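# Move boxes K34, K37 and K73 from shelves onto desk

## Task

Using the labels on the shelf edges (each one sits directly under its cardboard box), move the boxes marked K34, K37 and K73 onto the desk so that no part of any of them overhangs the desk's edge. Every other cardboard box must stay on the shelf it started on, and the desk must stay roughly where it is. The robot must not topple or finish leaning over.

## Robot and tools

ROBOT. TidyBot++: a four-caster mobile base (0.54 m long, 0.50 m wide, 0.38 m tall) carrying one seven-joint arm with a right hand (index, middle, ring fingers and a thumb). The shoulder is 0.12 m ahead of the base centre, 0.68 m up. Segments: upper arm 0.42 m, forearm 0.31 m, wrist to hand point 0.30 m; straight fingers extend 0.12 m beyond that point. The arm begins folded, hand pointing down, sticking out up to 0.17 m in front of the base. A downward-pointing hand reaches at most about 0.95 m above the floor, and only near the base. Cameras: base_camera (fixed, 644x364) and wrist_camera (504x504, on a mast on the palm side, looking at the index knuckle; the open hand blocks much of its view). Joints 0, -1.2, 3.142, -2.03, 0, 0.075, 2.463 rad aim the wrist camera forward and level; joint_6_rad tilts it.

FRAMES. Base frame: origin on the floor below the base centre, x ahead, y to the left, z up, metres. hand_pose and target use this frame. Odometry frame is the base frame as it was at the start; base_odometry counts wheel rotation only (slip looks like motion), heading in rad, left positive. base_tilt is in degrees, forward and right positive.

TOOL move. One action per call, built from any of base, joints, target, plus optional speeds and min_time_s; cameras and blocking are not part of the action. Parts start together.
- base: relative offsets from where the base was last reported, in its own axes: translate_m (forward +, -2 to 2 m), strafe_m (left +, -2 to 2 m), rotate_rad (counter-clockwise from above +, -6.3 to 6.3).
- joints: absolute targets by name. joint_1_rad (any angle; positive is clockwise from above, opposite to heading), joint_2_rad (-2.249 to 2.249, 0 = upper arm vertical, + leans forward), joint_3_rad (any), joint_4_rad (-2.579 to 2.579, elbow, 0 straight, negative bends forward when joint_3 is 3.14), joint_5_rad (any), joint_6_rad (-2.099 to 2.099, wrist, negative bends hand forward), joint_7_rad (any, rotates the hand about its axis). Unlimited joints go the short way; turn in steps under half a turn. Hand keys hand_index_mcp ... hand_thumb_ipl (16 hinges, each -1 to 1, scaled linearly between the hinge's two stops), plus settings hand_current_limit (-1 to 1 maps to 0-550 mA; start +0.4) and hand_speed (-0.96 to 1; start -0.6). Straight values: finger _mcp +0.75, _abd 0, _pip +0.58, _dip +0.70; thumb cmc +0.71, axl +0.68, mcp +0.23, ipl +0.17. Toward -1 curls fingers into the palm; thumb_cmc toward -1 swings the thumb in front of the palm. Omitted keys keep their goals.
- target: absolute hand pose [x, y, z, qw, qx, qy, qz], metres in the base frame. Only the hand keys may accompany it in joints. The solver chooses all arm angles; the elbow may swing. To fix position error, add (wanted - hand_pose) to the last target's xyz. To hold still, resend hand_target, not hand_pose.
- speeds: translate_m/strafe_m 0.05-0.5 m/s, rotate_rad 0.1-1.57 rad/s; when combining translate and strafe give the speed under only one. min_time_s 0.1-8 s sets the least duration of arm motions.
- cameras: list of base_camera, wrist_camera or all. blocking: true (default) waits for everything to rest; false returns in about 0.5 s.

Other tools: wait(seconds 0-10, cameras) lets time pass; stop(cameras) brakes all your running motions; zoom_image(camera, region [x0,y0,x1,y1] pixels, max 504 per side) enlarges part of the latest image; finished_scene ends the scene irreversibly, and the result must hold without the robot.

RESULTS. base_status, joint_status, hand_status: done, moving, off_target (resting away from target), not_followed (withheld, e.g. self-collision: line joint command not followed with cause:, or pose unreachable), contact_stop, time_out, torque_fault, limit_stop_at_motor_heat. An unplanned stop, refusal or torque fault cancels the rest of that reply's calls. hand_state gives one word per hand motor: moving, goal, blocked, overload. <motor>_current_ma shows finger motor current. motor_effort is percent of joint torque (bracket = peak). on_its_own reports uncommanded robot behaviour. ARM HIT, MOTOR HOT and OVER-TEMPERATURE FAULT flag problems.

GRASPING. Hand point axes: +z toward fingertips, +x across the palm away from the thumb, +y out of the palm (palm face at y = -0.063). A finger presses only while its goal lies past the object's surface. Keep current under 495 mA: five seconds above it shuts a motor down for 10 s; limit +1 causes shutdown. Three fingers span 0.126 m, two 0.08 m. The arm does not compensate a held load, so it sags; correct with the offsets above.

CAUTIONS. Never drive the base fast into furniture; the arm keeps pushing when blocked and does not avoid obstacles. A caught raised arm while driving, sideways swings while stretched out, or reaching far from folded over nearby furniture can tip the robot; back away or retract to recover. Torque-sensor overload freezes the arm 10 s. Avoid dropping boxes even a few millimetres, slamming, or shoving the desk; lower each box until hand_pose stops descending, then open. Unreachable targets may wander up to 10 s and time out. Loose objects may occasionally be nudged by outside pushes.

Each tool is called after "Emit:" as a command line: name --argument value for each argument, lists and objects as JSON in quotes; but a table of rows of numbers goes row by row, as --pt "numbers of a row", without its own name.

## Session

Emit:
move --cameras '["all"]'

Scene clock: 0.00 s.
base_odometry: x=+0.000 y=+0.000 heading=+0.000
base_tilt: forward=-0.1 right=+0.2
base_status: not commanded
joint_positions: joint_1_rad=-0.024 joint_2_rad=-0.322 joint_3_rad=+3.175 joint_4_rad=-2.525 joint_5_rad=-0.038 joint_6_rad=-0.868 joint_7_rad=+3.191 hand_index_mcp=+0.751 hand_index_abd=+0.000 hand_index_pip=+0.576 hand_index_dip=+0.689 hand_middle_mcp=+0.750 hand_middle_abd=+0.000 hand_middle_pip=+0.576 hand_middle_dip=+0.693 hand_ring_mcp=+0.750 hand_ring_abd=+0.000 hand_ring_pip=+0.577 hand_ring_dip=+0.692 hand_thumb_cmc=+0.717 hand_thumb_axl=+0.677 hand_thumb_mcp=+0.216 hand_thumb_ipl=+0.168 hand_current_limit=+0.400 hand_speed=-0.600
joint_status: not commanded
hand_state: goal,goal,goal,goal,goal,goal,goal,goal,goal,goal,goal,goal,goal,goal,goal,goal
index_mcp_current_ma: 7
index_abd_current_ma: -8
index_pip_current_ma: 11
index_dip_current_ma: 5
middle_mcp_current_ma: -6
middle_abd_current_ma: -3
middle_pip_current_ma: -4
middle_dip_current_ma: -4
ring_mcp_current_ma: -5
ring_abd_current_ma: 4
ring_pip_current_ma: 6
ring_dip_current_ma: 0
thumb_cmc_current_ma: 10
thumb_axl_current_ma: -4
thumb_mcp_current_ma: -13
thumb_ipl_current_ma: -7
hand_goal_index_mcp: 0.754
hand_goal_index_abd: 0.000
hand_goal_index_pip: 0.576
hand_goal_index_dip: 0.696
hand_goal_middle_mcp: 0.754
hand_goal_middle_abd: 0.000
hand_goal_middle_pip: 0.576
hand_goal_middle_dip: 0.696
hand_goal_ring_mcp: 0.754
hand_goal_ring_abd: 0.000
hand_goal_ring_pip: 0.576
hand_goal_ring_dip: 0.696
hand_goal_thumb_cmc: 0.714
hand_goal_thumb_axl: 0.678
hand_goal_thumb_mcp: 0.226
hand_goal_thumb_ipl: 0.168
motor_effort: joint_1_rad=+0 joint_2_rad=-1 joint_3_rad=+1 joint_4_rad=+10 joint_5_rad=+0 joint_6_rad=+0 joint_7_rad=-1
hand_pose: x=+0.3466 y=-0.0114 z=+0.6001 quat_wxyz=(-0.012, -0.700, -0.713, -0.039) (m; base frame)
hand_target: x=+0.3468 y=-0.0114 z=+0.6002 quat_wxyz=(-0.012, -0.700, -0.713, -0.039) (m; base frame)
hand_status: not commanded
pictures: base_camera, wrist_camera

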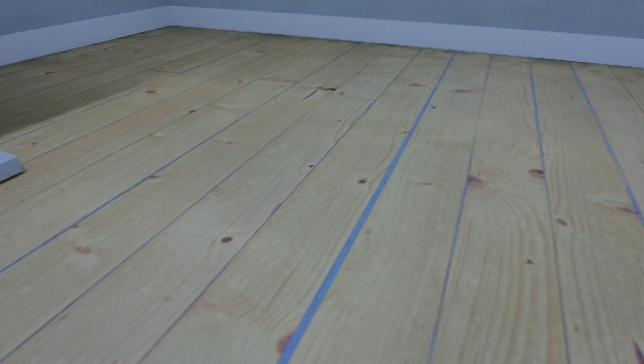

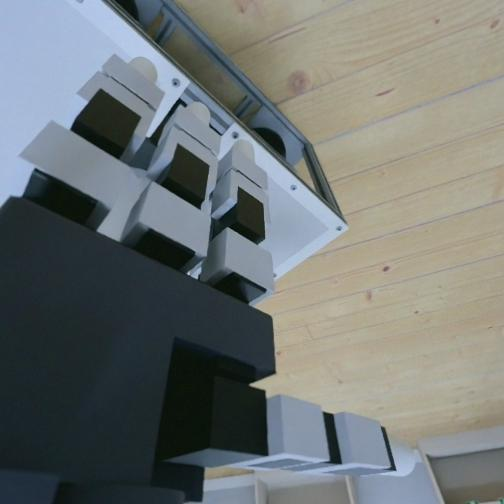

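Emit:
move --joints '{"joint_1_rad": 0, "joint_2_rad": -1.2, "joint_3_rad": 3.142, "joint_4_rad": -2.03, "joint_5_rad": 0, "joint_6_rad": 0.075, "joint_7_rad": 2.463}' --cameras '["all"]'

Emit:
move --base '{"rotate_rad": 1.0}' --cameras '["all"]'

Emit:
move --base '{"rotate_rad": 1.0}' --cameras '["all"]'

Emit:
move --base '{"rotate_rad": 1.0}' --cameras '["all"]'

Emit:
move --base '{"rotate_rad": 1.0}' --cameras '["all"]'

Emit:
move --base '{"rotate_rad": 1.0}' --cameras '["all"]'

Scene clock: 3.07 s.
move: done
base_odometry: x=+0.000 y=+0.000 heading=+0.000
base_tilt: forward=-0.1 right=+0.2
base_status: not commanded
joint_positions: joint_1_rad=-0.024 joint_2_rad=-1.184 joint_3_rad=+3.164 joint_4_rad=-2.048 joint_5_rad=-0.038 joint_6_rad=+0.019 joint_7_rad=+2.513 hand_index_mcp=+0.774 hand_index_abd=+0.000 hand_index_pip=+0.582 hand_index_dip=+0.689 hand_middle_mcp=+0.777 hand_middle_abd=+0.000 hand_middle_pip=+0.583 hand_middle_dip=+0.696 hand_ring_mcp=+0.777 hand_ring_abd=+0.000 hand_ring_pip=+0.583 hand_ring_dip=+0.692 hand_thumb_cmc=+0.735 hand_thumb_axl=+0.677 hand_thumb_mcp=+0.228 hand_thumb_ipl=+0.172 hand_current_limit=+0.400 hand_speed=-0.600
joint_status: all done
hand_state: goal,goal,goal,goal,blocked,goal,goal,goal,blocked,goal,goal,goal,blocked,goal,goal,goal
index_mcp_current_ma: 3
index_abd_current_ma: -11
index_pip_current_ma: 8
index_dip_current_ma: -11
middle_mcp_current_ma: 4
middle_abd_current_ma: -8
middle_pip_current_ma: -3
middle_dip_current_ma: 3
ring_mcp_current_ma: 4
ring_abd_current_ma: -8
ring_pip_current_ma: 0
ring_dip_current_ma: 0
thumb_cmc_current_ma: 8
thumb_axl_current_ma: -1
thumb_mcp_current_ma: -5
thumb_ipl_current_ma: 14
hand_goal_index_mcp: 0.754
hand_goal_index_abd: 0.000
hand_goal_index_pip: 0.576
hand_goal_index_dip: 0.696
hand_goal_middle_mcp: 0.754
hand_goal_middle_abd: 0.000
hand_goal_middle_pip: 0.576
hand_goal_middle_dip: 0.696
hand_goal_ring_mcp: 0.754
hand_goal_ring_abd: 0.000
hand_goal_ring_pip: 0.576
hand_goal_ring_dip: 0.696
hand_goal_thumb_cmc: 0.714
hand_goal_thumb_axl: 0.678
hand_goal_thumb_mcp: 0.226
hand_goal_thumb_ipl: 0.168
motor_effort: joint_1_rad=+0(1) joint_2_rad=+15(17) joint_3_rad=+1(1) joint_4_rad=+12(18) joint_5_rad=+0(1) joint_6_rad=+6(9) joint_7_rad=+0(1)
hand_pose: x=+0.1603 y=-0.0814 z=+1.2829 quat_wxyz=(-0.389, -0.372, -0.173, -0.825)
hand_target: x=+0.1276 y=-0.0699 z=+1.3015 quat_wxyz=(-0.401, -0.333, -0.159, -0.839)
hand_status: not commanded
pictures: base_camera, wrist_camera
wrist_camera: T_world_to_cam=[[-0.04908, -0.99878, 0.00457, -0.0522], [-0.11052, 0.00089, -0.99387, 1.24295], [0.99266, -0.04928, -0.11043, 0.10805]] pos_world=[0.02755, -0.04792, 1.2475]

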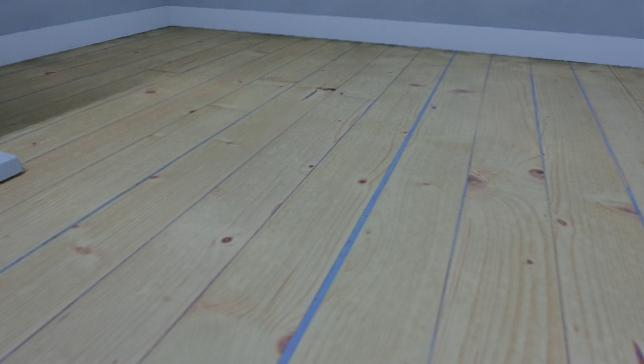

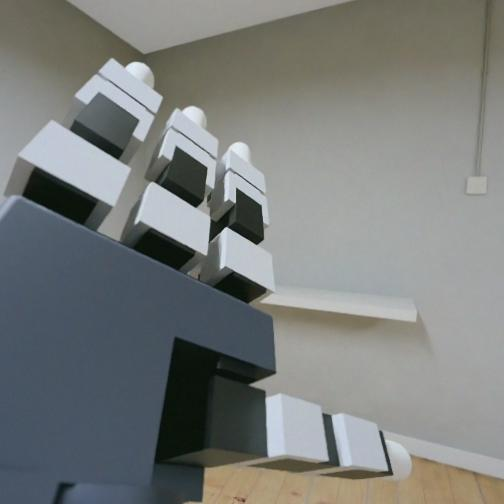

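Scene clock: 5.03 s.
move: done
base_odometry: x=+0.000 y=+0.000 heading=+1.000
base_tilt: forward=-0.1 right=+0.2
base_status: done
joint_positions: joint_1_rad=-0.020 joint_2_rad=-1.184 joint_3_rad=+3.162 joint_4_rad=-2.048 joint_5_rad=-0.038 joint_6_rad=+0.022 joint_7_rad=+2.512 hand_index_mcp=+0.774 hand_index_abd=+0.000 hand_index_pip=+0.582 hand_index_dip=+0.689 hand_middle_mcp=+0.777 hand_middle_abd=+0.000 hand_middle_pip=+0.583 hand_middle_dip=+0.696 hand_ring_mcp=+0.778 hand_ring_abd=+0.000 hand_ring_pip=+0.583 hand_ring_dip=+0.692 hand_thumb_cmc=+0.735 hand_thumb_axl=+0.677 hand_thumb_mcp=+0.228 hand_thumb_ipl=+0.172 hand_current_limit=+0.400 hand_speed=-0.600
joint_status: not commanded
hand_state: goal,goal,goal,goal,blocked,goal,goal,goal,blocked,goal,goal,goal,blocked,goal,goal,goal
index_mcp_current_ma: 6
index_abd_current_ma: -14
index_pip_current_ma: 2
index_dip_current_ma: -2
middle_mcp_current_ma: -7
middle_abd_current_ma: -4
middle_pip_current_ma: -7
middle_dip_current_ma: -5
ring_mcp_current_ma: -8
ring_abd_current_ma: 5
ring_pip_current_ma: 9
ring_dip_current_ma: -8
thumb_cmc_current_ma: 9
thumb_axl_current_ma: 5
thumb_mcp_current_ma: -7
thumb_ipl_current_ma: -4
hand_goal_index_mcp: 0.754
hand_goal_index_abd: 0.000
hand_goal_index_pip: 0.576
hand_goal_index_dip: 0.696
hand_goal_middle_mcp: 0.754
hand_goal_middle_abd: 0.000
hand_goal_middle_pip: 0.576
hand_goal_middle_dip: 0.696
hand_goal_ring_mcp: 0.754
hand_goal_ring_abd: 0.000
hand_goal_ring_pip: 0.576
hand_goal_ring_dip: 0.696
hand_goal_thumb_cmc: 0.714
hand_goal_thumb_axl: 0.678
hand_goal_thumb_mcp: 0.226
hand_goal_thumb_ipl: 0.168
motor_effort: joint_1_rad=+0(1) joint_2_rad=+15(17) joint_3_rad=+1(1) joint_4_rad=+12(13) joint_5_rad=+0(1) joint_6_rad=+7(8) joint_7_rad=+0(1)
hand_pose: x=+0.1594 y=-0.0805 z=+1.2835 quat_wxyz=(-0.390, -0.371, -0.172, -0.825)
hand_target: x=+0.1276 y=-0.0699 z=+1.3015 quat_wxyz=(-0.401, -0.333, -0.159, -0.839)
hand_status: not commanded
pictures: base_camera, wrist_camera
wrist_camera: T_world_to_cam=[[-0.05094, -0.99869, 0.00502, -0.05165], [-0.10745, 0.00049, -0.99421, 1.24337], [0.99291, -0.05119, -0.10733, 0.10496]] pos_world=[0.02675, -0.04681, 1.24769]

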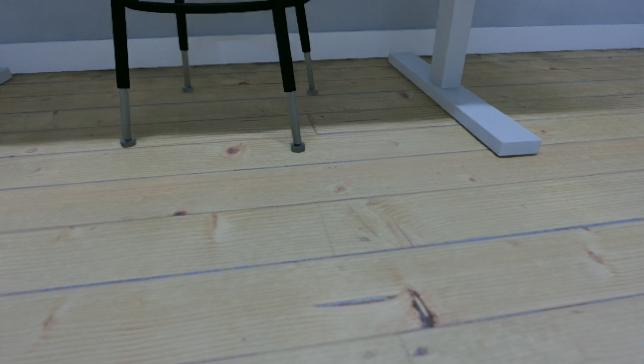

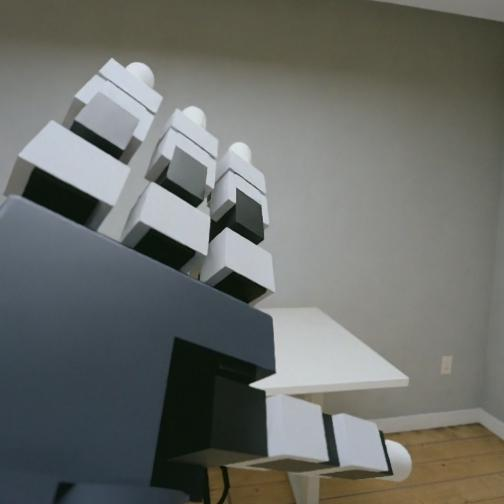

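Scene clock: 6.93 s.
move: done
base_odometry: x=+0.000 y=+0.000 heading=+1.999
base_tilt: forward=-0.1 right=+0.2
base_status: done
joint_positions: joint_1_rad=-0.020 joint_2_rad=-1.184 joint_3_rad=+3.162 joint_4_rad=-2.048 joint_5_rad=-0.038 joint_6_rad=+0.023 joint_7_rad=+2.512 hand_index_mcp=+0.774 hand_index_abd=+0.000 hand_index_pip=+0.582 hand_index_dip=+0.689 hand_middle_mcp=+0.777 hand_middle_abd=+0.000 hand_middle_pip=+0.583 hand_middle_dip=+0.696 hand_ring_mcp=+0.778 hand_ring_abd=+0.000 hand_ring_pip=+0.583 hand_ring_dip=+0.692 hand_thumb_cmc=+0.735 hand_thumb_axl=+0.677 hand_thumb_mcp=+0.228 hand_thumb_ipl=+0.172 hand_current_limit=+0.400 hand_speed=-0.600
joint_status: not commanded
hand_state: goal,goal,goal,goal,blocked,goal,goal,goal,blocked,goal,goal,goal,blocked,goal,goal,goal
index_mcp_current_ma: 4
index_abd_current_ma: -10
index_pip_current_ma: 0
index_dip_current_ma: 3
middle_mcp_current_ma: -4
middle_abd_current_ma: -4
middle_pip_current_ma: -7
middle_dip_current_ma: -5
ring_mcp_current_ma: -6
ring_abd_current_ma: -2
ring_pip_current_ma: 18
ring_dip_current_ma: 0
thumb_cmc_current_ma: 2
thumb_axl_current_ma: 2
thumb_mcp_current_ma: -9
thumb_ipl_current_ma: 10
hand_goal_index_mcp: 0.754
hand_goal_index_abd: 0.000
hand_goal_index_pip: 0.576
hand_goal_index_dip: 0.696
hand_goal_middle_mcp: 0.754
hand_goal_middle_abd: 0.000
hand_goal_middle_pip: 0.576
hand_goal_middle_dip: 0.696
hand_goal_ring_mcp: 0.754
hand_goal_ring_abd: 0.000
hand_goal_ring_pip: 0.576
hand_goal_ring_dip: 0.696
hand_goal_thumb_cmc: 0.714
hand_goal_thumb_axl: 0.678
hand_goal_thumb_mcp: 0.226
hand_goal_thumb_ipl: 0.168
motor_effort: joint_1_rad=+0(1) joint_2_rad=+15(16) joint_3_rad=+1(1) joint_4_rad=+12(12) joint_5_rad=+0(1) joint_6_rad=+7(8) joint_7_rad=-1(1)
hand_pose: x=+0.1592 y=-0.0802 z=+1.2837 quat_wxyz=(-0.390, -0.370, -0.172, -0.825)
hand_target: x=+0.1276 y=-0.0699 z=+1.3015 quat_wxyz=(-0.401, -0.333, -0.159, -0.839)
hand_status: not commanded
pictures: base_camera, wrist_camera
wrist_camera: T_world_to_cam=[[-0.0514, -0.99866, 0.00543, -0.05186], [-0.10686, 0.00009, -0.99427, 1.2434], [0.99294, -0.05168, -0.10672, 0.10429]] pos_world=[0.02666, -0.04651, 1.24769]

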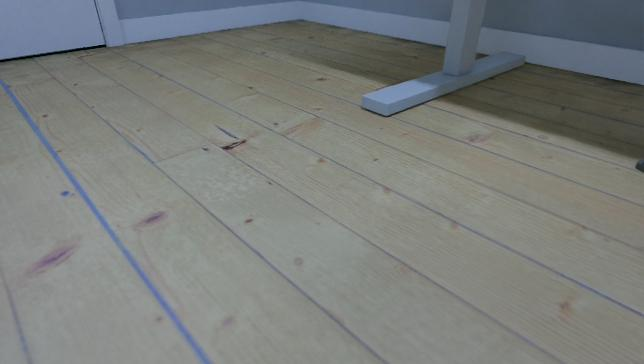

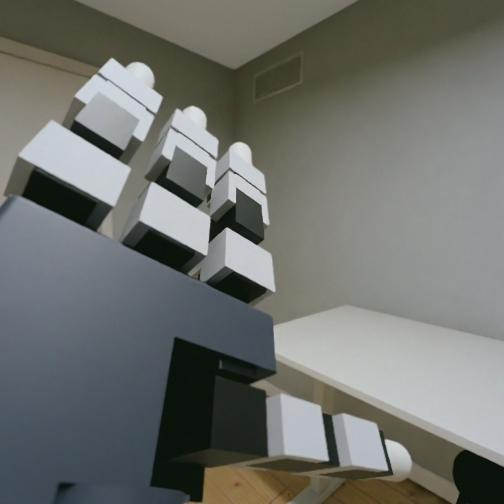

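Scene clock: 8.83 s.
move: done
base_odometry: x=+0.000 y=+0.000 heading=+2.999
base_tilt: forward=-0.2 right=+0.2
base_status: done
joint_positions: joint_1_rad=-0.019 joint_2_rad=-1.184 joint_3_rad=+3.161 joint_4_rad=-2.048 joint_5_rad=-0.038 joint_6_rad=+0.023 joint_7_rad=+2.512 hand_index_mcp=+0.774 hand_index_abd=+0.000 hand_index_pip=+0.582 hand_index_dip=+0.689 hand_middle_mcp=+0.777 hand_middle_abd=+0.000 hand_middle_pip=+0.583 hand_middle_dip=+0.696 hand_ring_mcp=+0.778 hand_ring_abd=+0.000 hand_ring_pip=+0.583 hand_ring_dip=+0.692 hand_thumb_cmc=+0.735 hand_thumb_axl=+0.677 hand_thumb_mcp=+0.228 hand_thumb_ipl=+0.172 hand_current_limit=+0.400 hand_speed=-0.600
joint_status: not commanded
hand_state: goal,goal,goal,goal,blocked,goal,goal,goal,blocked,goal,goal,goal,blocked,goal,goal,goal
index_mcp_current_ma: 15
index_abd_current_ma: -13
index_pip_current_ma: 4
index_dip_current_ma: -2
middle_mcp_current_ma: 4
middle_abd_current_ma: -3
middle_pip_current_ma: -6
middle_dip_current_ma: -4
ring_mcp_current_ma: -3
ring_abd_current_ma: -2
ring_pip_current_ma: -5
ring_dip_current_ma: 0
thumb_cmc_current_ma: 7
thumb_axl_current_ma: 5
thumb_mcp_current_ma: -15
thumb_ipl_current_ma: 4
hand_goal_index_mcp: 0.754
hand_goal_index_abd: 0.000
hand_goal_index_pip: 0.576
hand_goal_index_dip: 0.696
hand_goal_middle_mcp: 0.754
hand_goal_middle_abd: 0.000
hand_goal_middle_pip: 0.576
hand_goal_middle_dip: 0.696
hand_goal_ring_mcp: 0.754
hand_goal_ring_abd: 0.000
hand_goal_ring_pip: 0.576
hand_goal_ring_dip: 0.696
hand_goal_thumb_cmc: 0.714
hand_goal_thumb_axl: 0.678
hand_goal_thumb_mcp: 0.226
hand_goal_thumb_ipl: 0.168
motor_effort: joint_1_rad=+0(1) joint_2_rad=+15(16) joint_3_rad=+1(1) joint_4_rad=+12(12) joint_5_rad=+0(1) joint_6_rad=+7(8) joint_7_rad=+0(1)
hand_pose: x=+0.1591 y=-0.0800 z=+1.2837 quat_wxyz=(-0.390, -0.370, -0.172, -0.825)
hand_target: x=+0.1276 y=-0.0699 z=+1.3015 quat_wxyz=(-0.401, -0.333, -0.159, -0.839)
hand_status: not commanded
pictures: base_camera, wrist_camera
wrist_camera: T_world_to_cam=[[-0.05155, -0.99865, 0.00585, -0.05207], [-0.10678, -0.00031, -0.99428, 1.24339], [0.99294, -0.05188, -0.10662, 0.10416]] pos_world=[0.02666, -0.04621, 1.24769]

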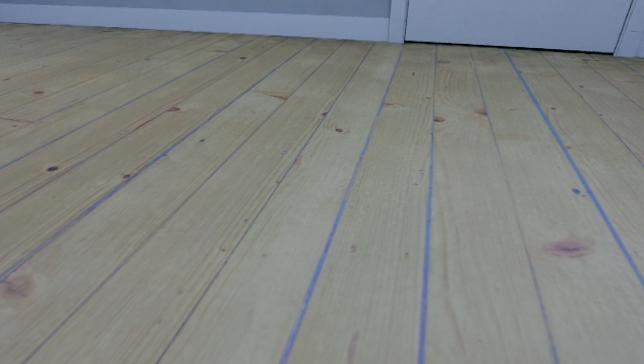

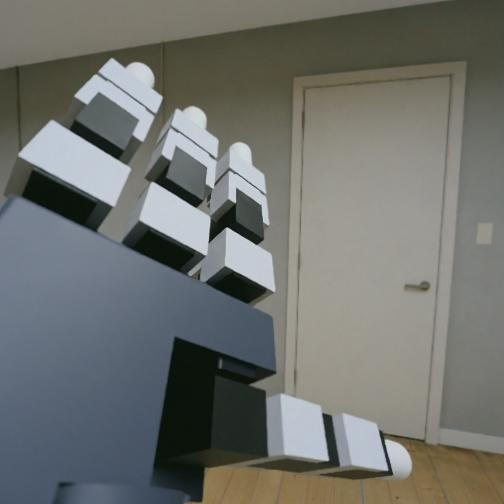

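Scene clock: 10.73 s.
move: done
base_odometry: x=+0.000 y=+0.000 heading=-2.285
base_tilt: forward=-0.1 right=+0.2
base_status: done
joint_positions: joint_1_rad=-0.019 joint_2_rad=-1.184 joint_3_rad=+3.161 joint_4_rad=-2.048 joint_5_rad=-0.038 joint_6_rad=+0.023 joint_7_rad=+2.512 hand_index_mcp=+0.774 hand_index_abd=+0.000 hand_index_pip=+0.582 hand_index_dip=+0.689 hand_middle_mcp=+0.777 hand_middle_abd=+0.000 hand_middle_pip=+0.583 hand_middle_dip=+0.696 hand_ring_mcp=+0.778 hand_ring_abd=+0.000 hand_ring_pip=+0.583 hand_ring_dip=+0.692 hand_thumb_cmc=+0.735 hand_thumb_axl=+0.677 hand_thumb_mcp=+0.228 hand_thumb_ipl=+0.172 hand_current_limit=+0.400 hand_speed=-0.600
joint_status: not commanded
hand_state: goal,goal,goal,goal,blocked,goal,goal,goal,blocked,goal,goal,goal,blocked,goal,goal,goal
index_mcp_current_ma: 2
index_abd_current_ma: -15
index_pip_current_ma: 9
index_dip_current_ma: 2
middle_mcp_current_ma: -5
middle_abd_current_ma: 6
middle_pip_current_ma: -2
middle_dip_current_ma: 1
ring_mcp_current_ma: 11
ring_abd_current_ma: -3
ring_pip_current_ma: 8
ring_dip_current_ma: -8
thumb_cmc_current_ma: 7
thumb_axl_current_ma: 0
thumb_mcp_current_ma: -11
thumb_ipl_current_ma: 3
hand_goal_index_mcp: 0.754
hand_goal_index_abd: 0.000
hand_goal_index_pip: 0.576
hand_goal_index_dip: 0.696
hand_goal_middle_mcp: 0.754
hand_goal_middle_abd: 0.000
hand_goal_middle_pip: 0.576
hand_goal_middle_dip: 0.696
hand_goal_ring_mcp: 0.754
hand_goal_ring_abd: 0.000
hand_goal_ring_pip: 0.576
hand_goal_ring_dip: 0.696
hand_goal_thumb_cmc: 0.714
hand_goal_thumb_axl: 0.678
hand_goal_thumb_mcp: 0.226
hand_goal_thumb_ipl: 0.168
motor_effort: joint_1_rad=+0(1) joint_2_rad=+15(16) joint_3_rad=+1(1) joint_4_rad=+12(13) joint_5_rad=+1(1) joint_6_rad=+6(8) joint_7_rad=+0(1)
hand_pose: x=+0.1590 y=-0.0799 z=+1.2838 quat_wxyz=(-0.390, -0.370, -0.172, -0.825)
hand_target: x=+0.1276 y=-0.0699 z=+1.3015 quat_wxyz=(-0.401, -0.333, -0.159, -0.839)
hand_status: not commanded
pictures: base_camera, wrist_camera
wrist_camera: T_world_to_cam=[[-0.05185, -0.99864, 0.00596, -0.05211], [-0.10639, -0.00041, -0.99433, 1.24352], [0.99297, -0.05219, -0.10622, 0.10377]] pos_world=[0.02656, -0.04611, 1.24779]

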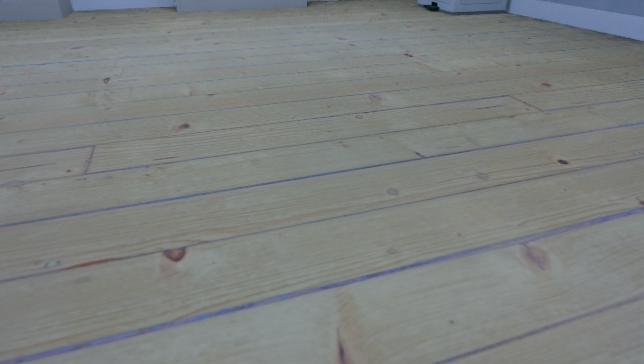

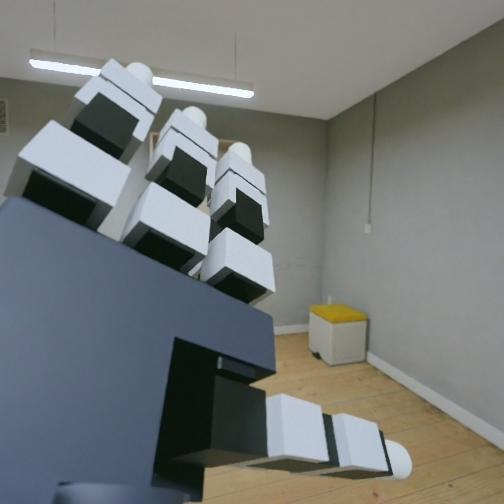

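Scene clock: 12.63 s.
move: done
base_odometry: x=+0.000 y=+0.000 heading=-1.285
base_tilt: forward=-0.1 right=+0.2
base_status: done
joint_positions: joint_1_rad=-0.019 joint_2_rad=-1.184 joint_3_rad=+3.161 joint_4_rad=-2.048 joint_5_rad=-0.038 joint_6_rad=+0.023 joint_7_rad=+2.512 hand_index_mcp=+0.774 hand_index_abd=+0.000 hand_index_pip=+0.582 hand_index_dip=+0.689 hand_middle_mcp=+0.777 hand_middle_abd=+0.000 hand_middle_pip=+0.583 hand_middle_dip=+0.696 hand_ring_mcp=+0.778 hand_ring_abd=+0.000 hand_ring_pip=+0.583 hand_ring_dip=+0.692 hand_thumb_cmc=+0.735 hand_thumb_axl=+0.677 hand_thumb_mcp=+0.228 hand_thumb_ipl=+0.172 hand_current_limit=+0.400 hand_speed=-0.600
joint_status: not commanded
hand_state: goal,goal,goal,goal,blocked,goal,goal,goal,blocked,goal,goal,goal,blocked,goal,goal,goal
index_mcp_current_ma: -1
index_abd_current_ma: -10
index_pip_current_ma: 12
index_dip_current_ma: -4
middle_mcp_current_ma: -7
middle_abd_current_ma: 5
middle_pip_current_ma: -7
middle_dip_current_ma: 4
ring_mcp_current_ma: 7
ring_abd_current_ma: 4
ring_pip_current_ma: 7
ring_dip_current_ma: -10
thumb_cmc_current_ma: -3
thumb_axl_current_ma: 0
thumb_mcp_current_ma: -5
thumb_ipl_current_ma: 13
hand_goal_index_mcp: 0.754
hand_goal_index_abd: 0.000
hand_goal_index_pip: 0.576
hand_goal_index_dip: 0.696
hand_goal_middle_mcp: 0.754
hand_goal_middle_abd: 0.000
hand_goal_middle_pip: 0.576
hand_goal_middle_dip: 0.696
hand_goal_ring_mcp: 0.754
hand_goal_ring_abd: 0.000
hand_goal_ring_pip: 0.576
hand_goal_ring_dip: 0.696
hand_goal_thumb_cmc: 0.714
hand_goal_thumb_axl: 0.678
hand_goal_thumb_mcp: 0.226
hand_goal_thumb_ipl: 0.168
motor_effort: joint_1_rad=+0(1) joint_2_rad=+16(16) joint_3_rad=+0(1) joint_4_rad=+12(13) joint_5_rad=+0(1) joint_6_rad=+6(7) joint_7_rad=+0(1)
hand_pose: x=+0.1590 y=-0.0798 z=+1.2838 quat_wxyz=(-0.391, -0.370, -0.172, -0.825)
hand_target: x=+0.1276 y=-0.0699 z=+1.3015 quat_wxyz=(-0.401, -0.333, -0.159, -0.839)
hand_status: not commanded
pictures: base_camera, wrist_camera
wrist_camera: T_world_to_cam=[[-0.05202, -0.99863, 0.00618, -0.05228], [-0.1064, -0.00061, -0.99432, 1.2435], [0.99296, -0.05239, -0.10622, 0.10386]] pos_world=[0.02646, -0.04601, 1.24779]

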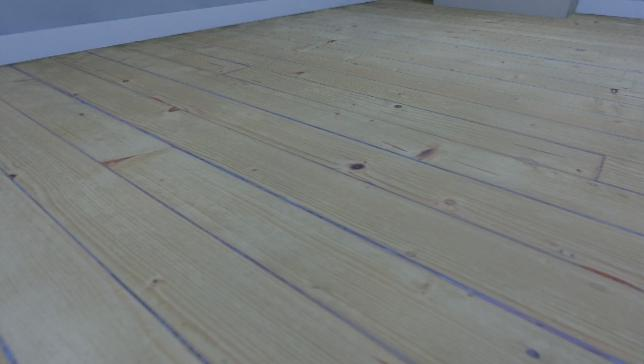

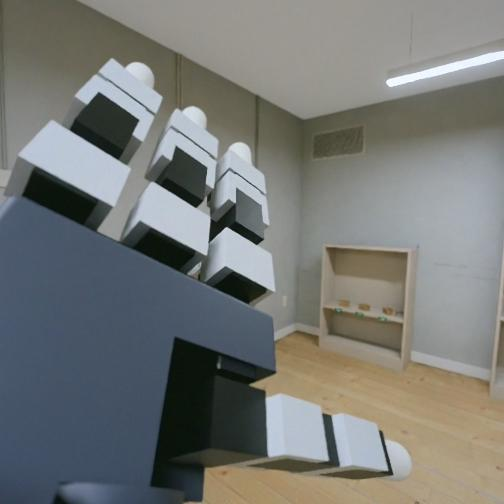

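Emit:
move --base '{"rotate_rad": -0.4}' --cameras '["all"]'

Emit:
zoom_image --camera "wrist_camera" --region '[260, 200, 504, 420]'

Scene clock: 14.23 s.
move: done
base_odometry: x=+0.000 y=+0.000 heading=-1.685
base_tilt: forward=-0.1 right=+0.2
base_status: done
joint_positions: joint_1_rad=-0.018 joint_2_rad=-1.184 joint_3_rad=+3.161 joint_4_rad=-2.048 joint_5_rad=-0.038 joint_6_rad=+0.023 joint_7_rad=+2.512 hand_index_mcp=+0.774 hand_index_abd=+0.000 hand_index_pip=+0.582 hand_index_dip=+0.689 hand_middle_mcp=+0.777 hand_middle_abd=+0.000 hand_middle_pip=+0.583 hand_middle_dip=+0.696 hand_ring_mcp=+0.778 hand_ring_abd=+0.000 hand_ring_pip=+0.583 hand_ring_dip=+0.692 hand_thumb_cmc=+0.735 hand_thumb_axl=+0.677 hand_thumb_mcp=+0.228 hand_thumb_ipl=+0.172 hand_current_limit=+0.400 hand_speed=-0.600
joint_status: not commanded
hand_state: goal,goal,goal,goal,blocked,goal,goal,goal,blocked,goal,goal,goal,blocked,goal,goal,goal
index_mcp_current_ma: 14
index_abd_current_ma: -15
index_pip_current_ma: 11
index_dip_current_ma: 2
middle_mcp_current_ma: -4
middle_abd_current_ma: -3
middle_pip_current_ma: -12
middle_dip_current_ma: -14
ring_mcp_current_ma: 4
ring_abd_current_ma: 0
ring_pip_current_ma: 15
ring_dip_current_ma: 3
thumb_cmc_current_ma: 6
thumb_axl_current_ma: 6
thumb_mcp_current_ma: -12
thumb_ipl_current_ma: -3
hand_goal_index_mcp: 0.754
hand_goal_index_abd: 0.000
hand_goal_index_pip: 0.576
hand_goal_index_dip: 0.696
hand_goal_middle_mcp: 0.754
hand_goal_middle_abd: 0.000
hand_goal_middle_pip: 0.576
hand_goal_middle_dip: 0.696
hand_goal_ring_mcp: 0.754
hand_goal_ring_abd: 0.000
hand_goal_ring_pip: 0.576
hand_goal_ring_dip: 0.696
hand_goal_thumb_cmc: 0.714
hand_goal_thumb_axl: 0.678
hand_goal_thumb_mcp: 0.226
hand_goal_thumb_ipl: 0.168
motor_effort: joint_1_rad=+0(1) joint_2_rad=+15(16) joint_3_rad=+1(1) joint_4_rad=+12(13) joint_5_rad=+0(1) joint_6_rad=+6(8) joint_7_rad=+0(1)
hand_pose: x=+0.1589 y=-0.0797 z=+1.2839 quat_wxyz=(-0.391, -0.370, -0.172, -0.825)
hand_target: x=+0.1276 y=-0.0699 z=+1.3015 quat_wxyz=(-0.401, -0.333, -0.159, -0.839)
hand_status: not commanded
pictures: base_camera, wrist_camera
wrist_camera: T_world_to_cam=[[-0.05292, -0.99858, 0.00627, -0.05216], [-0.1062, -0.00061, -0.99435, 1.24352], [0.99294, -0.05328, -0.10602, 0.10357]] pos_world=[0.02646, -0.04581, 1.24779]

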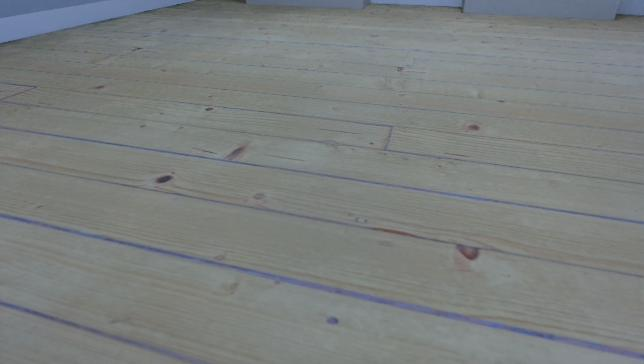

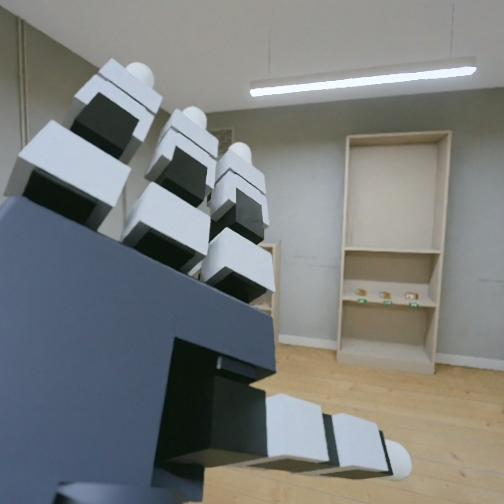

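Scaled by 2.066.

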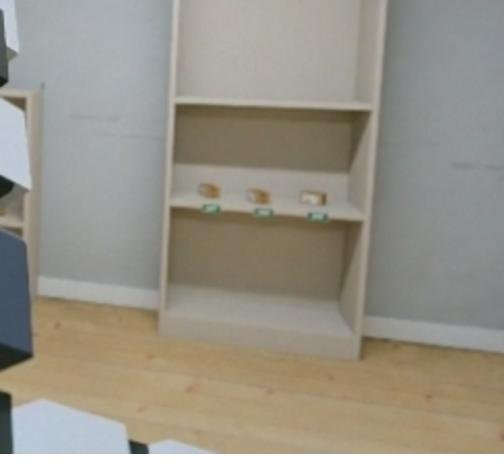

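Emit:
move --base '{"rotate_rad": -0.375}' --cameras '[]'

Emit:
move --base '{"translate_m": 1.3}' --cameras '["all"]'

Emit:
zoom_image --camera "wrist_camera" --region '[260, 200, 504, 420]'

Scene clock: 17.87 s.
move: done
base_odometry: x=+0.000 y=+0.000 heading=-2.059
base_tilt: forward=-0.1 right=+0.2
base_status: done
joint_positions: joint_1_rad=-0.017 joint_2_rad=-1.184 joint_3_rad=+3.161 joint_4_rad=-2.048 joint_5_rad=-0.038 joint_6_rad=+0.023 joint_7_rad=+2.512 hand_index_mcp=+0.774 hand_index_abd=+0.000 hand_index_pip=+0.582 hand_index_dip=+0.689 hand_middle_mcp=+0.777 hand_middle_abd=+0.000 hand_middle_pip=+0.583 hand_middle_dip=+0.696 hand_ring_mcp=+0.778 hand_ring_abd=+0.000 hand_ring_pip=+0.583 hand_ring_dip=+0.692 hand_thumb_cmc=+0.735 hand_thumb_axl=+0.677 hand_thumb_mcp=+0.228 hand_thumb_ipl=+0.172 hand_current_limit=+0.400 hand_speed=-0.600
joint_status: not commanded
hand_state: goal,goal,goal,goal,blocked,goal,goal,goal,blocked,goal,goal,goal,blocked,goal,goal,goal
index_mcp_current_ma: 11
index_abd_current_ma: -13
index_pip_current_ma: -4
index_dip_current_ma: 0
middle_mcp_current_ma: 2
middle_abd_current_ma: 8
middle_pip_current_ma: -11
middle_dip_current_ma: -2
ring_mcp_current_ma: -9
ring_abd_current_ma: 15
ring_pip_current_ma: -3
ring_dip_current_ma: -1
thumb_cmc_current_ma: 9
thumb_axl_current_ma: -5
thumb_mcp_current_ma: 4
thumb_ipl_current_ma: -4
hand_goal_index_mcp: 0.754
hand_goal_index_abd: 0.000
hand_goal_index_pip: 0.576
hand_goal_index_dip: 0.696
hand_goal_middle_mcp: 0.754
hand_goal_middle_abd: 0.000
hand_goal_middle_pip: 0.576
hand_goal_middle_dip: 0.696
hand_goal_ring_mcp: 0.754
hand_goal_ring_abd: 0.000
hand_goal_ring_pip: 0.576
hand_goal_ring_dip: 0.696
hand_goal_thumb_cmc: 0.714
hand_goal_thumb_axl: 0.678
hand_goal_thumb_mcp: 0.226
hand_goal_thumb_ipl: 0.168
motor_effort: joint_1_rad=+0(1) joint_2_rad=+15(16) joint_3_rad=+1(1) joint_4_rad=+12(13) joint_5_rad=+0(1) joint_6_rad=+6(7) joint_7_rad=+0(1)
hand_pose: x=+0.1588 y=-0.0797 z=+1.2839 quat_wxyz=(-0.391, -0.370, -0.172, -0.825)
hand_target: x=+0.1276 y=-0.0699 z=+1.3015 quat_wxyz=(-0.401, -0.333, -0.159, -0.839)
hand_status: not commanded

Scene clock: 21.53 s.
move: done
base_odometry: x=-0.610 y=-1.148 heading=-2.060
base_tilt: forward=-0.1 right=+0.2
base_status: done
joint_positions: joint_1_rad=-0.017 joint_2_rad=-1.186 joint_3_rad=+3.161 joint_4_rad=-2.047 joint_5_rad=-0.038 joint_6_rad=+0.026 joint_7_rad=+2.512 hand_index_mcp=+0.774 hand_index_abd=+0.000 hand_index_pip=+0.582 hand_index_dip=+0.689 hand_middle_mcp=+0.778 hand_middle_abd=+0.000 hand_middle_pip=+0.583 hand_middle_dip=+0.696 hand_ring_mcp=+0.778 hand_ring_abd=+0.000 hand_ring_pip=+0.583 hand_ring_dip=+0.692 hand_thumb_cmc=+0.735 hand_thumb_axl=+0.677 hand_thumb_mcp=+0.229 hand_thumb_ipl=+0.172 hand_current_limit=+0.400 hand_speed=-0.600
joint_status: not commanded
hand_state: blocked,goal,goal,goal,blocked,goal,goal,goal,blocked,goal,goal,goal,blocked,goal,goal,goal
index_mcp_current_ma: 13
index_abd_current_ma: -2
index_pip_current_ma: 12
index_dip_current_ma: 7
middle_mcp_current_ma: 3
middle_abd_current_ma: 8
middle_pip_current_ma: -7
middle_dip_current_ma: -1
ring_mcp_current_ma: 6
ring_abd_current_ma: 5
ring_pip_current_ma: 0
ring_dip_current_ma: 1
thumb_cmc_current_ma: 2
thumb_axl_current_ma: -1
thumb_mcp_current_ma: -1
thumb_ipl_current_ma: 2
hand_goal_index_mcp: 0.754
hand_goal_index_abd: 0.000
hand_goal_index_pip: 0.576
hand_goal_index_dip: 0.696
hand_goal_middle_mcp: 0.754
hand_goal_middle_abd: 0.000
hand_goal_middle_pip: 0.576
hand_goal_middle_dip: 0.696
hand_goal_ring_mcp: 0.754
hand_goal_ring_abd: 0.000
hand_goal_ring_pip: 0.576
hand_goal_ring_dip: 0.696
hand_goal_thumb_cmc: 0.714
hand_goal_thumb_axl: 0.678
hand_goal_thumb_mcp: 0.226
hand_goal_thumb_ipl: 0.168
motor_effort: joint_1_rad=+0(1) joint_2_rad=+15(18) joint_3_rad=+0(1) joint_4_rad=+12(14) joint_5_rad=+0(1) joint_6_rad=+6(8) joint_7_rad=+0(1)
hand_pose: x=+0.1566 y=-0.0797 z=+1.2849 quat_wxyz=(-0.392, -0.368, -0.171, -0.826)
hand_target: x=+0.1276 y=-0.0699 z=+1.3015 quat_wxyz=(-0.401, -0.333, -0.159, -0.839)
hand_status: not commanded
pictures: base_camera, wrist_camera
wrist_camera: T_world_to_cam=[[-0.05355, -0.99855, 0.00602, -0.05186], [-0.1006, -0.00061, -0.99493, 1.24417], [0.99348, -0.05389, -0.10042, 0.09867]] pos_world=[0.02436, -0.04571, 1.24808]

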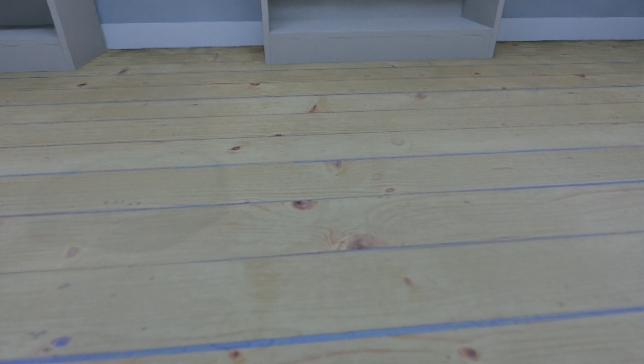

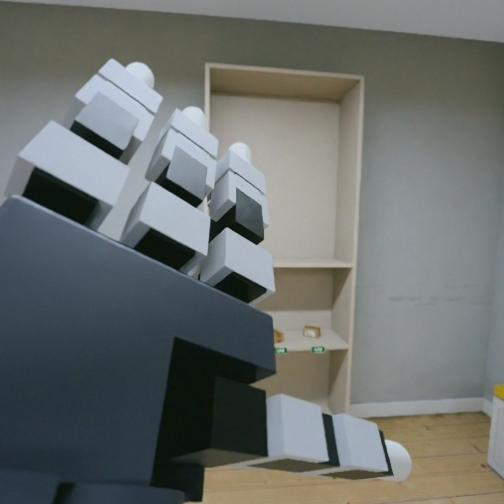

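Scaled by 2.066.

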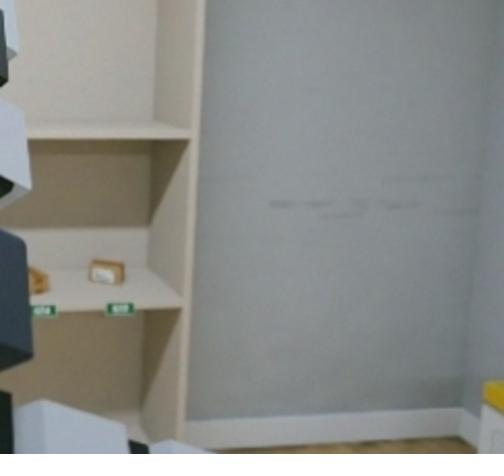

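Emit:
move --base '{"translate_m": 0.45, "strafe_m": 0.1}' --joints '{"joint_6_rad": -0.25}' --cameras '["all"]'

Emit:
zoom_image --camera "wrist_camera" --region '[260, 200, 504, 420]'

Scene clock: 24.53 s.
move: done
base_odometry: x=-0.733 y=-1.593 heading=-2.060
base_tilt: forward=-0.1 right=+0.2
base_status: done
joint_positions: joint_1_rad=-0.017 joint_2_rad=-1.189 joint_3_rad=+3.160 joint_4_rad=-2.037 joint_5_rad=-0.038 joint_6_rad=-0.226 joint_7_rad=+2.512 hand_index_mcp=+0.783 hand_index_abd=+0.000 hand_index_pip=+0.582 hand_index_dip=+0.689 hand_middle_mcp=+0.787 hand_middle_abd=+0.000 hand_middle_pip=+0.583 hand_middle_dip=+0.696 hand_ring_mcp=+0.788 hand_ring_abd=+0.000 hand_ring_pip=+0.583 hand_ring_dip=+0.692 hand_thumb_cmc=+0.735 hand_thumb_axl=+0.677 hand_thumb_mcp=+0.229 hand_thumb_ipl=+0.172 hand_current_limit=+0.400 hand_speed=-0.600
joint_status: all done
hand_state: blocked,goal,goal,goal,blocked,goal,goal,goal,blocked,goal,goal,goal,blocked,goal,goal,goal
index_mcp_current_ma: 9
index_abd_current_ma: -16
index_pip_current_ma: 20
index_dip_current_ma: 3
middle_mcp_current_ma: -10
middle_abd_current_ma: -2
middle_pip_current_ma: 3
middle_dip_current_ma: 1
ring_mcp_current_ma: -10
ring_abd_current_ma: -3
ring_pip_current_ma: 4
ring_dip_current_ma: -6
thumb_cmc_current_ma: 1
thumb_axl_current_ma: 3
thumb_mcp_current_ma: -6
thumb_ipl_current_ma: 6
hand_goal_index_mcp: 0.754
hand_goal_index_abd: 0.000
hand_goal_index_pip: 0.576
hand_goal_index_dip: 0.696
hand_goal_middle_mcp: 0.754
hand_goal_middle_abd: 0.000
hand_goal_middle_pip: 0.576
hand_goal_middle_dip: 0.696
hand_goal_ring_mcp: 0.754
hand_goal_ring_abd: 0.000
hand_goal_ring_pip: 0.576
hand_goal_ring_dip: 0.696
hand_goal_thumb_cmc: 0.714
hand_goal_thumb_axl: 0.678
hand_goal_thumb_mcp: 0.226
hand_goal_thumb_ipl: 0.168
motor_effort: joint_1_rad=+0(1) joint_2_rad=+14(18) joint_3_rad=+1(1) joint_4_rad=+13(14) joint_5_rad=+0(1) joint_6_rad=+7(10) joint_7_rad=+1(1)
hand_pose: x=+0.2057 y=-0.0752 z=+1.2356 quat_wxyz=(-0.365, -0.461, -0.222, -0.778)
hand_target: x=+0.2002 y=-0.0699 z=+1.2343 quat_wxyz=(-0.370, -0.464, -0.222, -0.774)
hand_status: not commanded
pictures: base_camera, wrist_camera
wrist_camera: T_world_to_cam=[[-0.03799, -0.99894, 0.02607, -0.07239], [-0.33346, -0.01192, -0.94269, 1.18249], [0.942, -0.04451, -0.33265, 0.34335]] pos_world=[0.06813, -0.04294, 1.23082]

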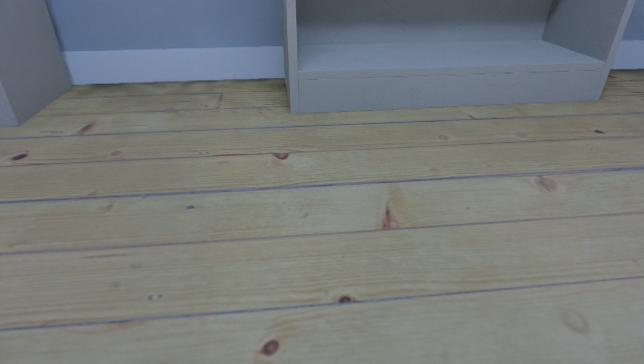

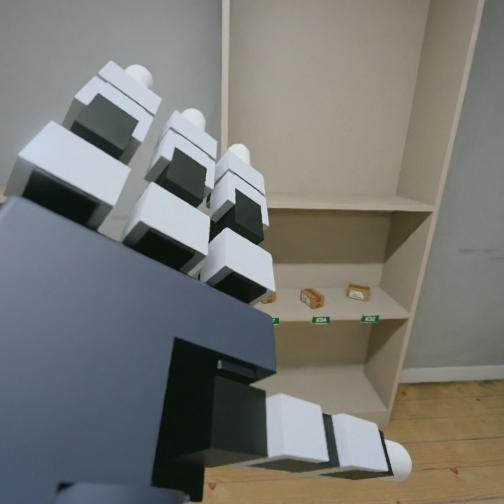

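Scaled by 2.066.

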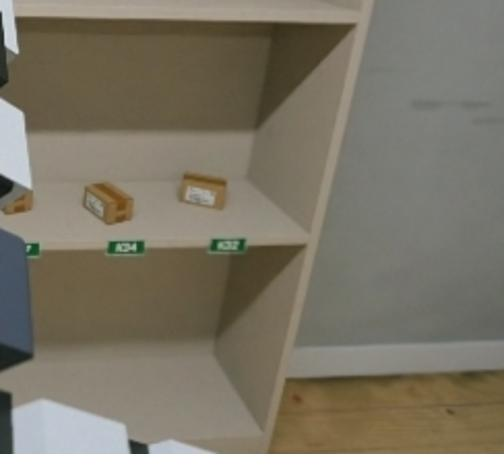

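Emit:
zoom_image --camera "wrist_camera" --region '[260, 280, 390, 340]'

Emit:
move --base '{"strafe_m": 0.35}' --cameras '["all"]'

Emit:
zoom_image --camera "wrist_camera" --region '[340, 270, 500, 350]'

Scaled by 3.877.

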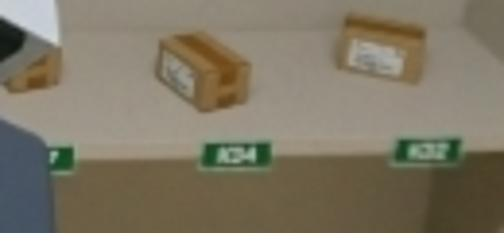

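Scene clock: 26.73 s.
move: done
base_odometry: x=-0.424 y=-1.757 heading=-2.060
base_tilt: forward=-0.2 right=+0.2
base_status: done
joint_positions: joint_1_rad=-0.011 joint_2_rad=-1.189 joint_3_rad=+3.152 joint_4_rad=-2.037 joint_5_rad=-0.038 joint_6_rad=-0.226 joint_7_rad=+2.512 hand_index_mcp=+0.783 hand_index_abd=+0.000 hand_index_pip=+0.582 hand_index_dip=+0.689 hand_middle_mcp=+0.787 hand_middle_abd=+0.000 hand_middle_pip=+0.583 hand_middle_dip=+0.696 hand_ring_mcp=+0.788 hand_ring_abd=+0.000 hand_ring_pip=+0.583 hand_ring_dip=+0.692 hand_thumb_cmc=+0.735 hand_thumb_axl=+0.677 hand_thumb_mcp=+0.229 hand_thumb_ipl=+0.172 hand_current_limit=+0.400 hand_speed=-0.600
joint_status: not commanded
hand_state: blocked,goal,goal,goal,blocked,goal,goal,goal,blocked,goal,goal,goal,blocked,goal,goal,goal
index_mcp_current_ma: 5
index_abd_current_ma: -10
index_pip_current_ma: 10
index_dip_current_ma: -9
middle_mcp_current_ma: 5
middle_abd_current_ma: 13
middle_pip_current_ma: -10
middle_dip_current_ma: -2
ring_mcp_current_ma: 0
ring_abd_current_ma: 7
ring_pip_current_ma: 8
ring_dip_current_ma: -5
thumb_cmc_current_ma: -1
thumb_axl_current_ma: 2
thumb_mcp_current_ma: -11
thumb_ipl_current_ma: 8
hand_goal_index_mcp: 0.754
hand_goal_index_abd: 0.000
hand_goal_index_pip: 0.576
hand_goal_index_dip: 0.696
hand_goal_middle_mcp: 0.754
hand_goal_middle_abd: 0.000
hand_goal_middle_pip: 0.576
hand_goal_middle_dip: 0.696
hand_goal_ring_mcp: 0.754
hand_goal_ring_abd: 0.000
hand_goal_ring_pip: 0.576
hand_goal_ring_dip: 0.696
hand_goal_thumb_cmc: 0.714
hand_goal_thumb_axl: 0.678
hand_goal_thumb_mcp: 0.226
hand_goal_thumb_ipl: 0.168
motor_effort: joint_1_rad=+0(2) joint_2_rad=+15(16) joint_3_rad=+1(2) joint_4_rad=+13(13) joint_5_rad=+1(1) joint_6_rad=+8(9) joint_7_rad=-1(1)
hand_pose: x=+0.2055 y=-0.0710 z=+1.2361 quat_wxyz=(-0.368, -0.460, -0.225, -0.776)
hand_target: x=+0.2002 y=-0.0699 z=+1.2343 quat_wxyz=(-0.370, -0.464, -0.222, -0.774)
hand_status: not commanded
pictures: base_camera, wrist_camera
wrist_camera: T_world_to_cam=[[-0.0404, -0.9986, 0.03401, -0.07761], [-0.33341, -0.01862, -0.9426, 1.18238], [0.94192, -0.04942, -0.33219, 0.34307]] pos_world=[0.06793, -0.03853, 1.23111]

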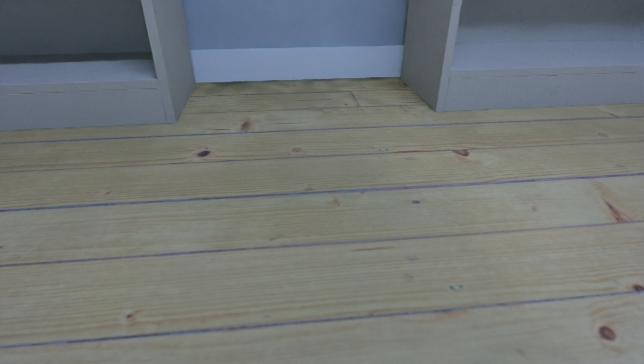

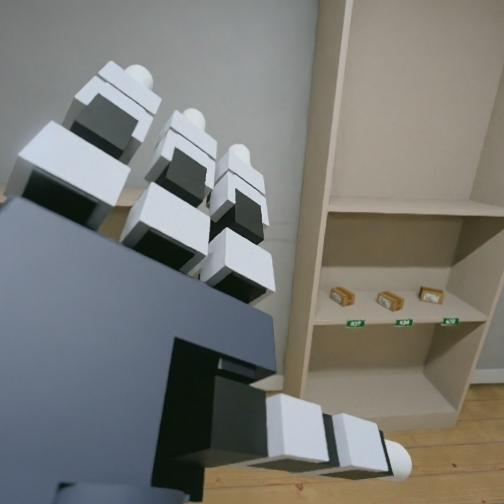

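Scaled by 3.150.

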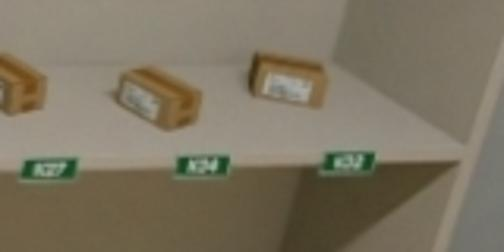

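Emit:
zoom_image --camera "wrist_camera" --region '[330, 280, 410, 335]'

Emit:
move --base '{"strafe_m": 1.0}' --cameras '["all"]'

Emit:
zoom_image --camera "wrist_camera" --region '[340, 270, 500, 350]'

Scaled by 6.300.

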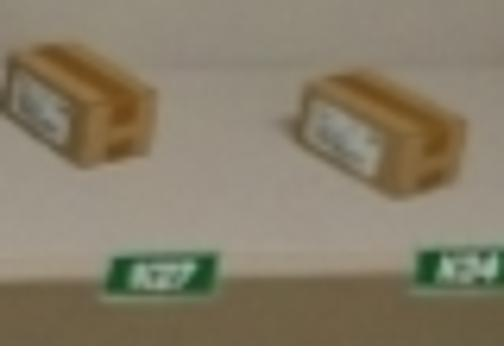

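Scene clock: 30.20 s.
move: done
base_odometry: x=+0.459 y=-2.227 heading=-2.060
base_tilt: forward=-0.1 right=+0.2
base_status: done
joint_positions: joint_1_rad=-0.011 joint_2_rad=-1.189 joint_3_rad=+3.150 joint_4_rad=-2.037 joint_5_rad=-0.038 joint_6_rad=-0.226 joint_7_rad=+2.512 hand_index_mcp=+0.783 hand_index_abd=+0.000 hand_index_pip=+0.582 hand_index_dip=+0.689 hand_middle_mcp=+0.787 hand_middle_abd=+0.000 hand_middle_pip=+0.583 hand_middle_dip=+0.696 hand_ring_mcp=+0.788 hand_ring_abd=+0.000 hand_ring_pip=+0.583 hand_ring_dip=+0.692 hand_thumb_cmc=+0.735 hand_thumb_axl=+0.677 hand_thumb_mcp=+0.229 hand_thumb_ipl=+0.172 hand_current_limit=+0.400 hand_speed=-0.600
joint_status: not commanded
hand_state: blocked,goal,goal,goal,blocked,goal,goal,goal,blocked,goal,goal,goal,blocked,goal,goal,goal
index_mcp_current_ma: 10
index_abd_current_ma: -5
index_pip_current_ma: 2
index_dip_current_ma: 6
middle_mcp_current_ma: -4
middle_abd_current_ma: 11
middle_pip_current_ma: -8
middle_dip_current_ma: -4
ring_mcp_current_ma: -1
ring_abd_current_ma: -1
ring_pip_current_ma: 2
ring_dip_current_ma: -3
thumb_cmc_current_ma: 6
thumb_axl_current_ma: -6
thumb_mcp_current_ma: -7
thumb_ipl_current_ma: 12
hand_goal_index_mcp: 0.754
hand_goal_index_abd: 0.000
hand_goal_index_pip: 0.576
hand_goal_index_dip: 0.696
hand_goal_middle_mcp: 0.754
hand_goal_middle_abd: 0.000
hand_goal_middle_pip: 0.576
hand_goal_middle_dip: 0.696
hand_goal_ring_mcp: 0.754
hand_goal_ring_abd: 0.000
hand_goal_ring_pip: 0.576
hand_goal_ring_dip: 0.696
hand_goal_thumb_cmc: 0.714
hand_goal_thumb_axl: 0.678
hand_goal_thumb_mcp: 0.226
hand_goal_thumb_ipl: 0.168
motor_effort: joint_1_rad=+0(2) joint_2_rad=+14(16) joint_3_rad=+1(3) joint_4_rad=+13(13) joint_5_rad=+0(1) joint_6_rad=+8(9) joint_7_rad=+1(1)
hand_pose: x=+0.2055 y=-0.0703 z=+1.2361 quat_wxyz=(-0.368, -0.459, -0.225, -0.776)
hand_target: x=+0.2002 y=-0.0699 z=+1.2343 quat_wxyz=(-0.370, -0.464, -0.222, -0.774)
hand_status: not commanded
pictures: base_camera, wrist_camera
wrist_camera: T_world_to_cam=[[-0.04047, -0.99856, 0.03531, -0.0784], [-0.33336, -0.01982, -0.94259, 1.18233], [0.94193, -0.04992, -0.33208, 0.34296]] pos_world=[0.06793, -0.03773, 1.23111]

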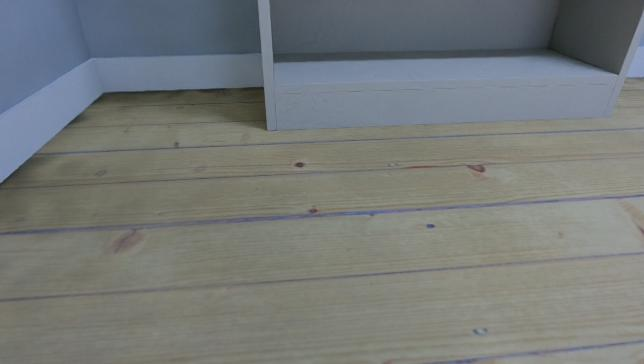

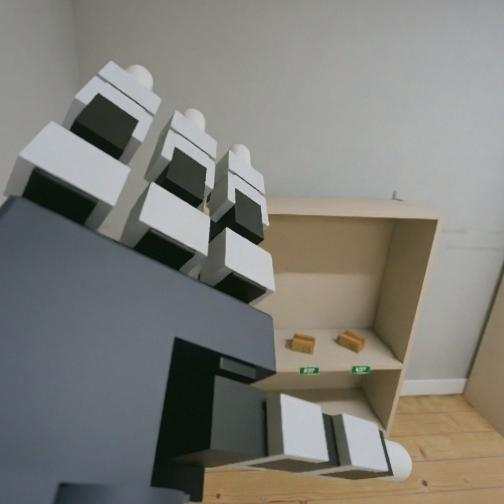

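Scaled by 3.150.

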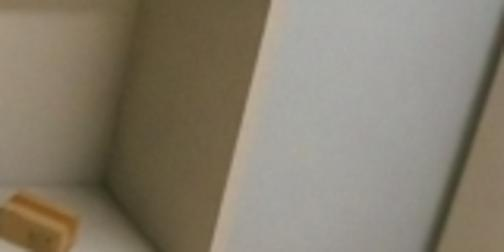

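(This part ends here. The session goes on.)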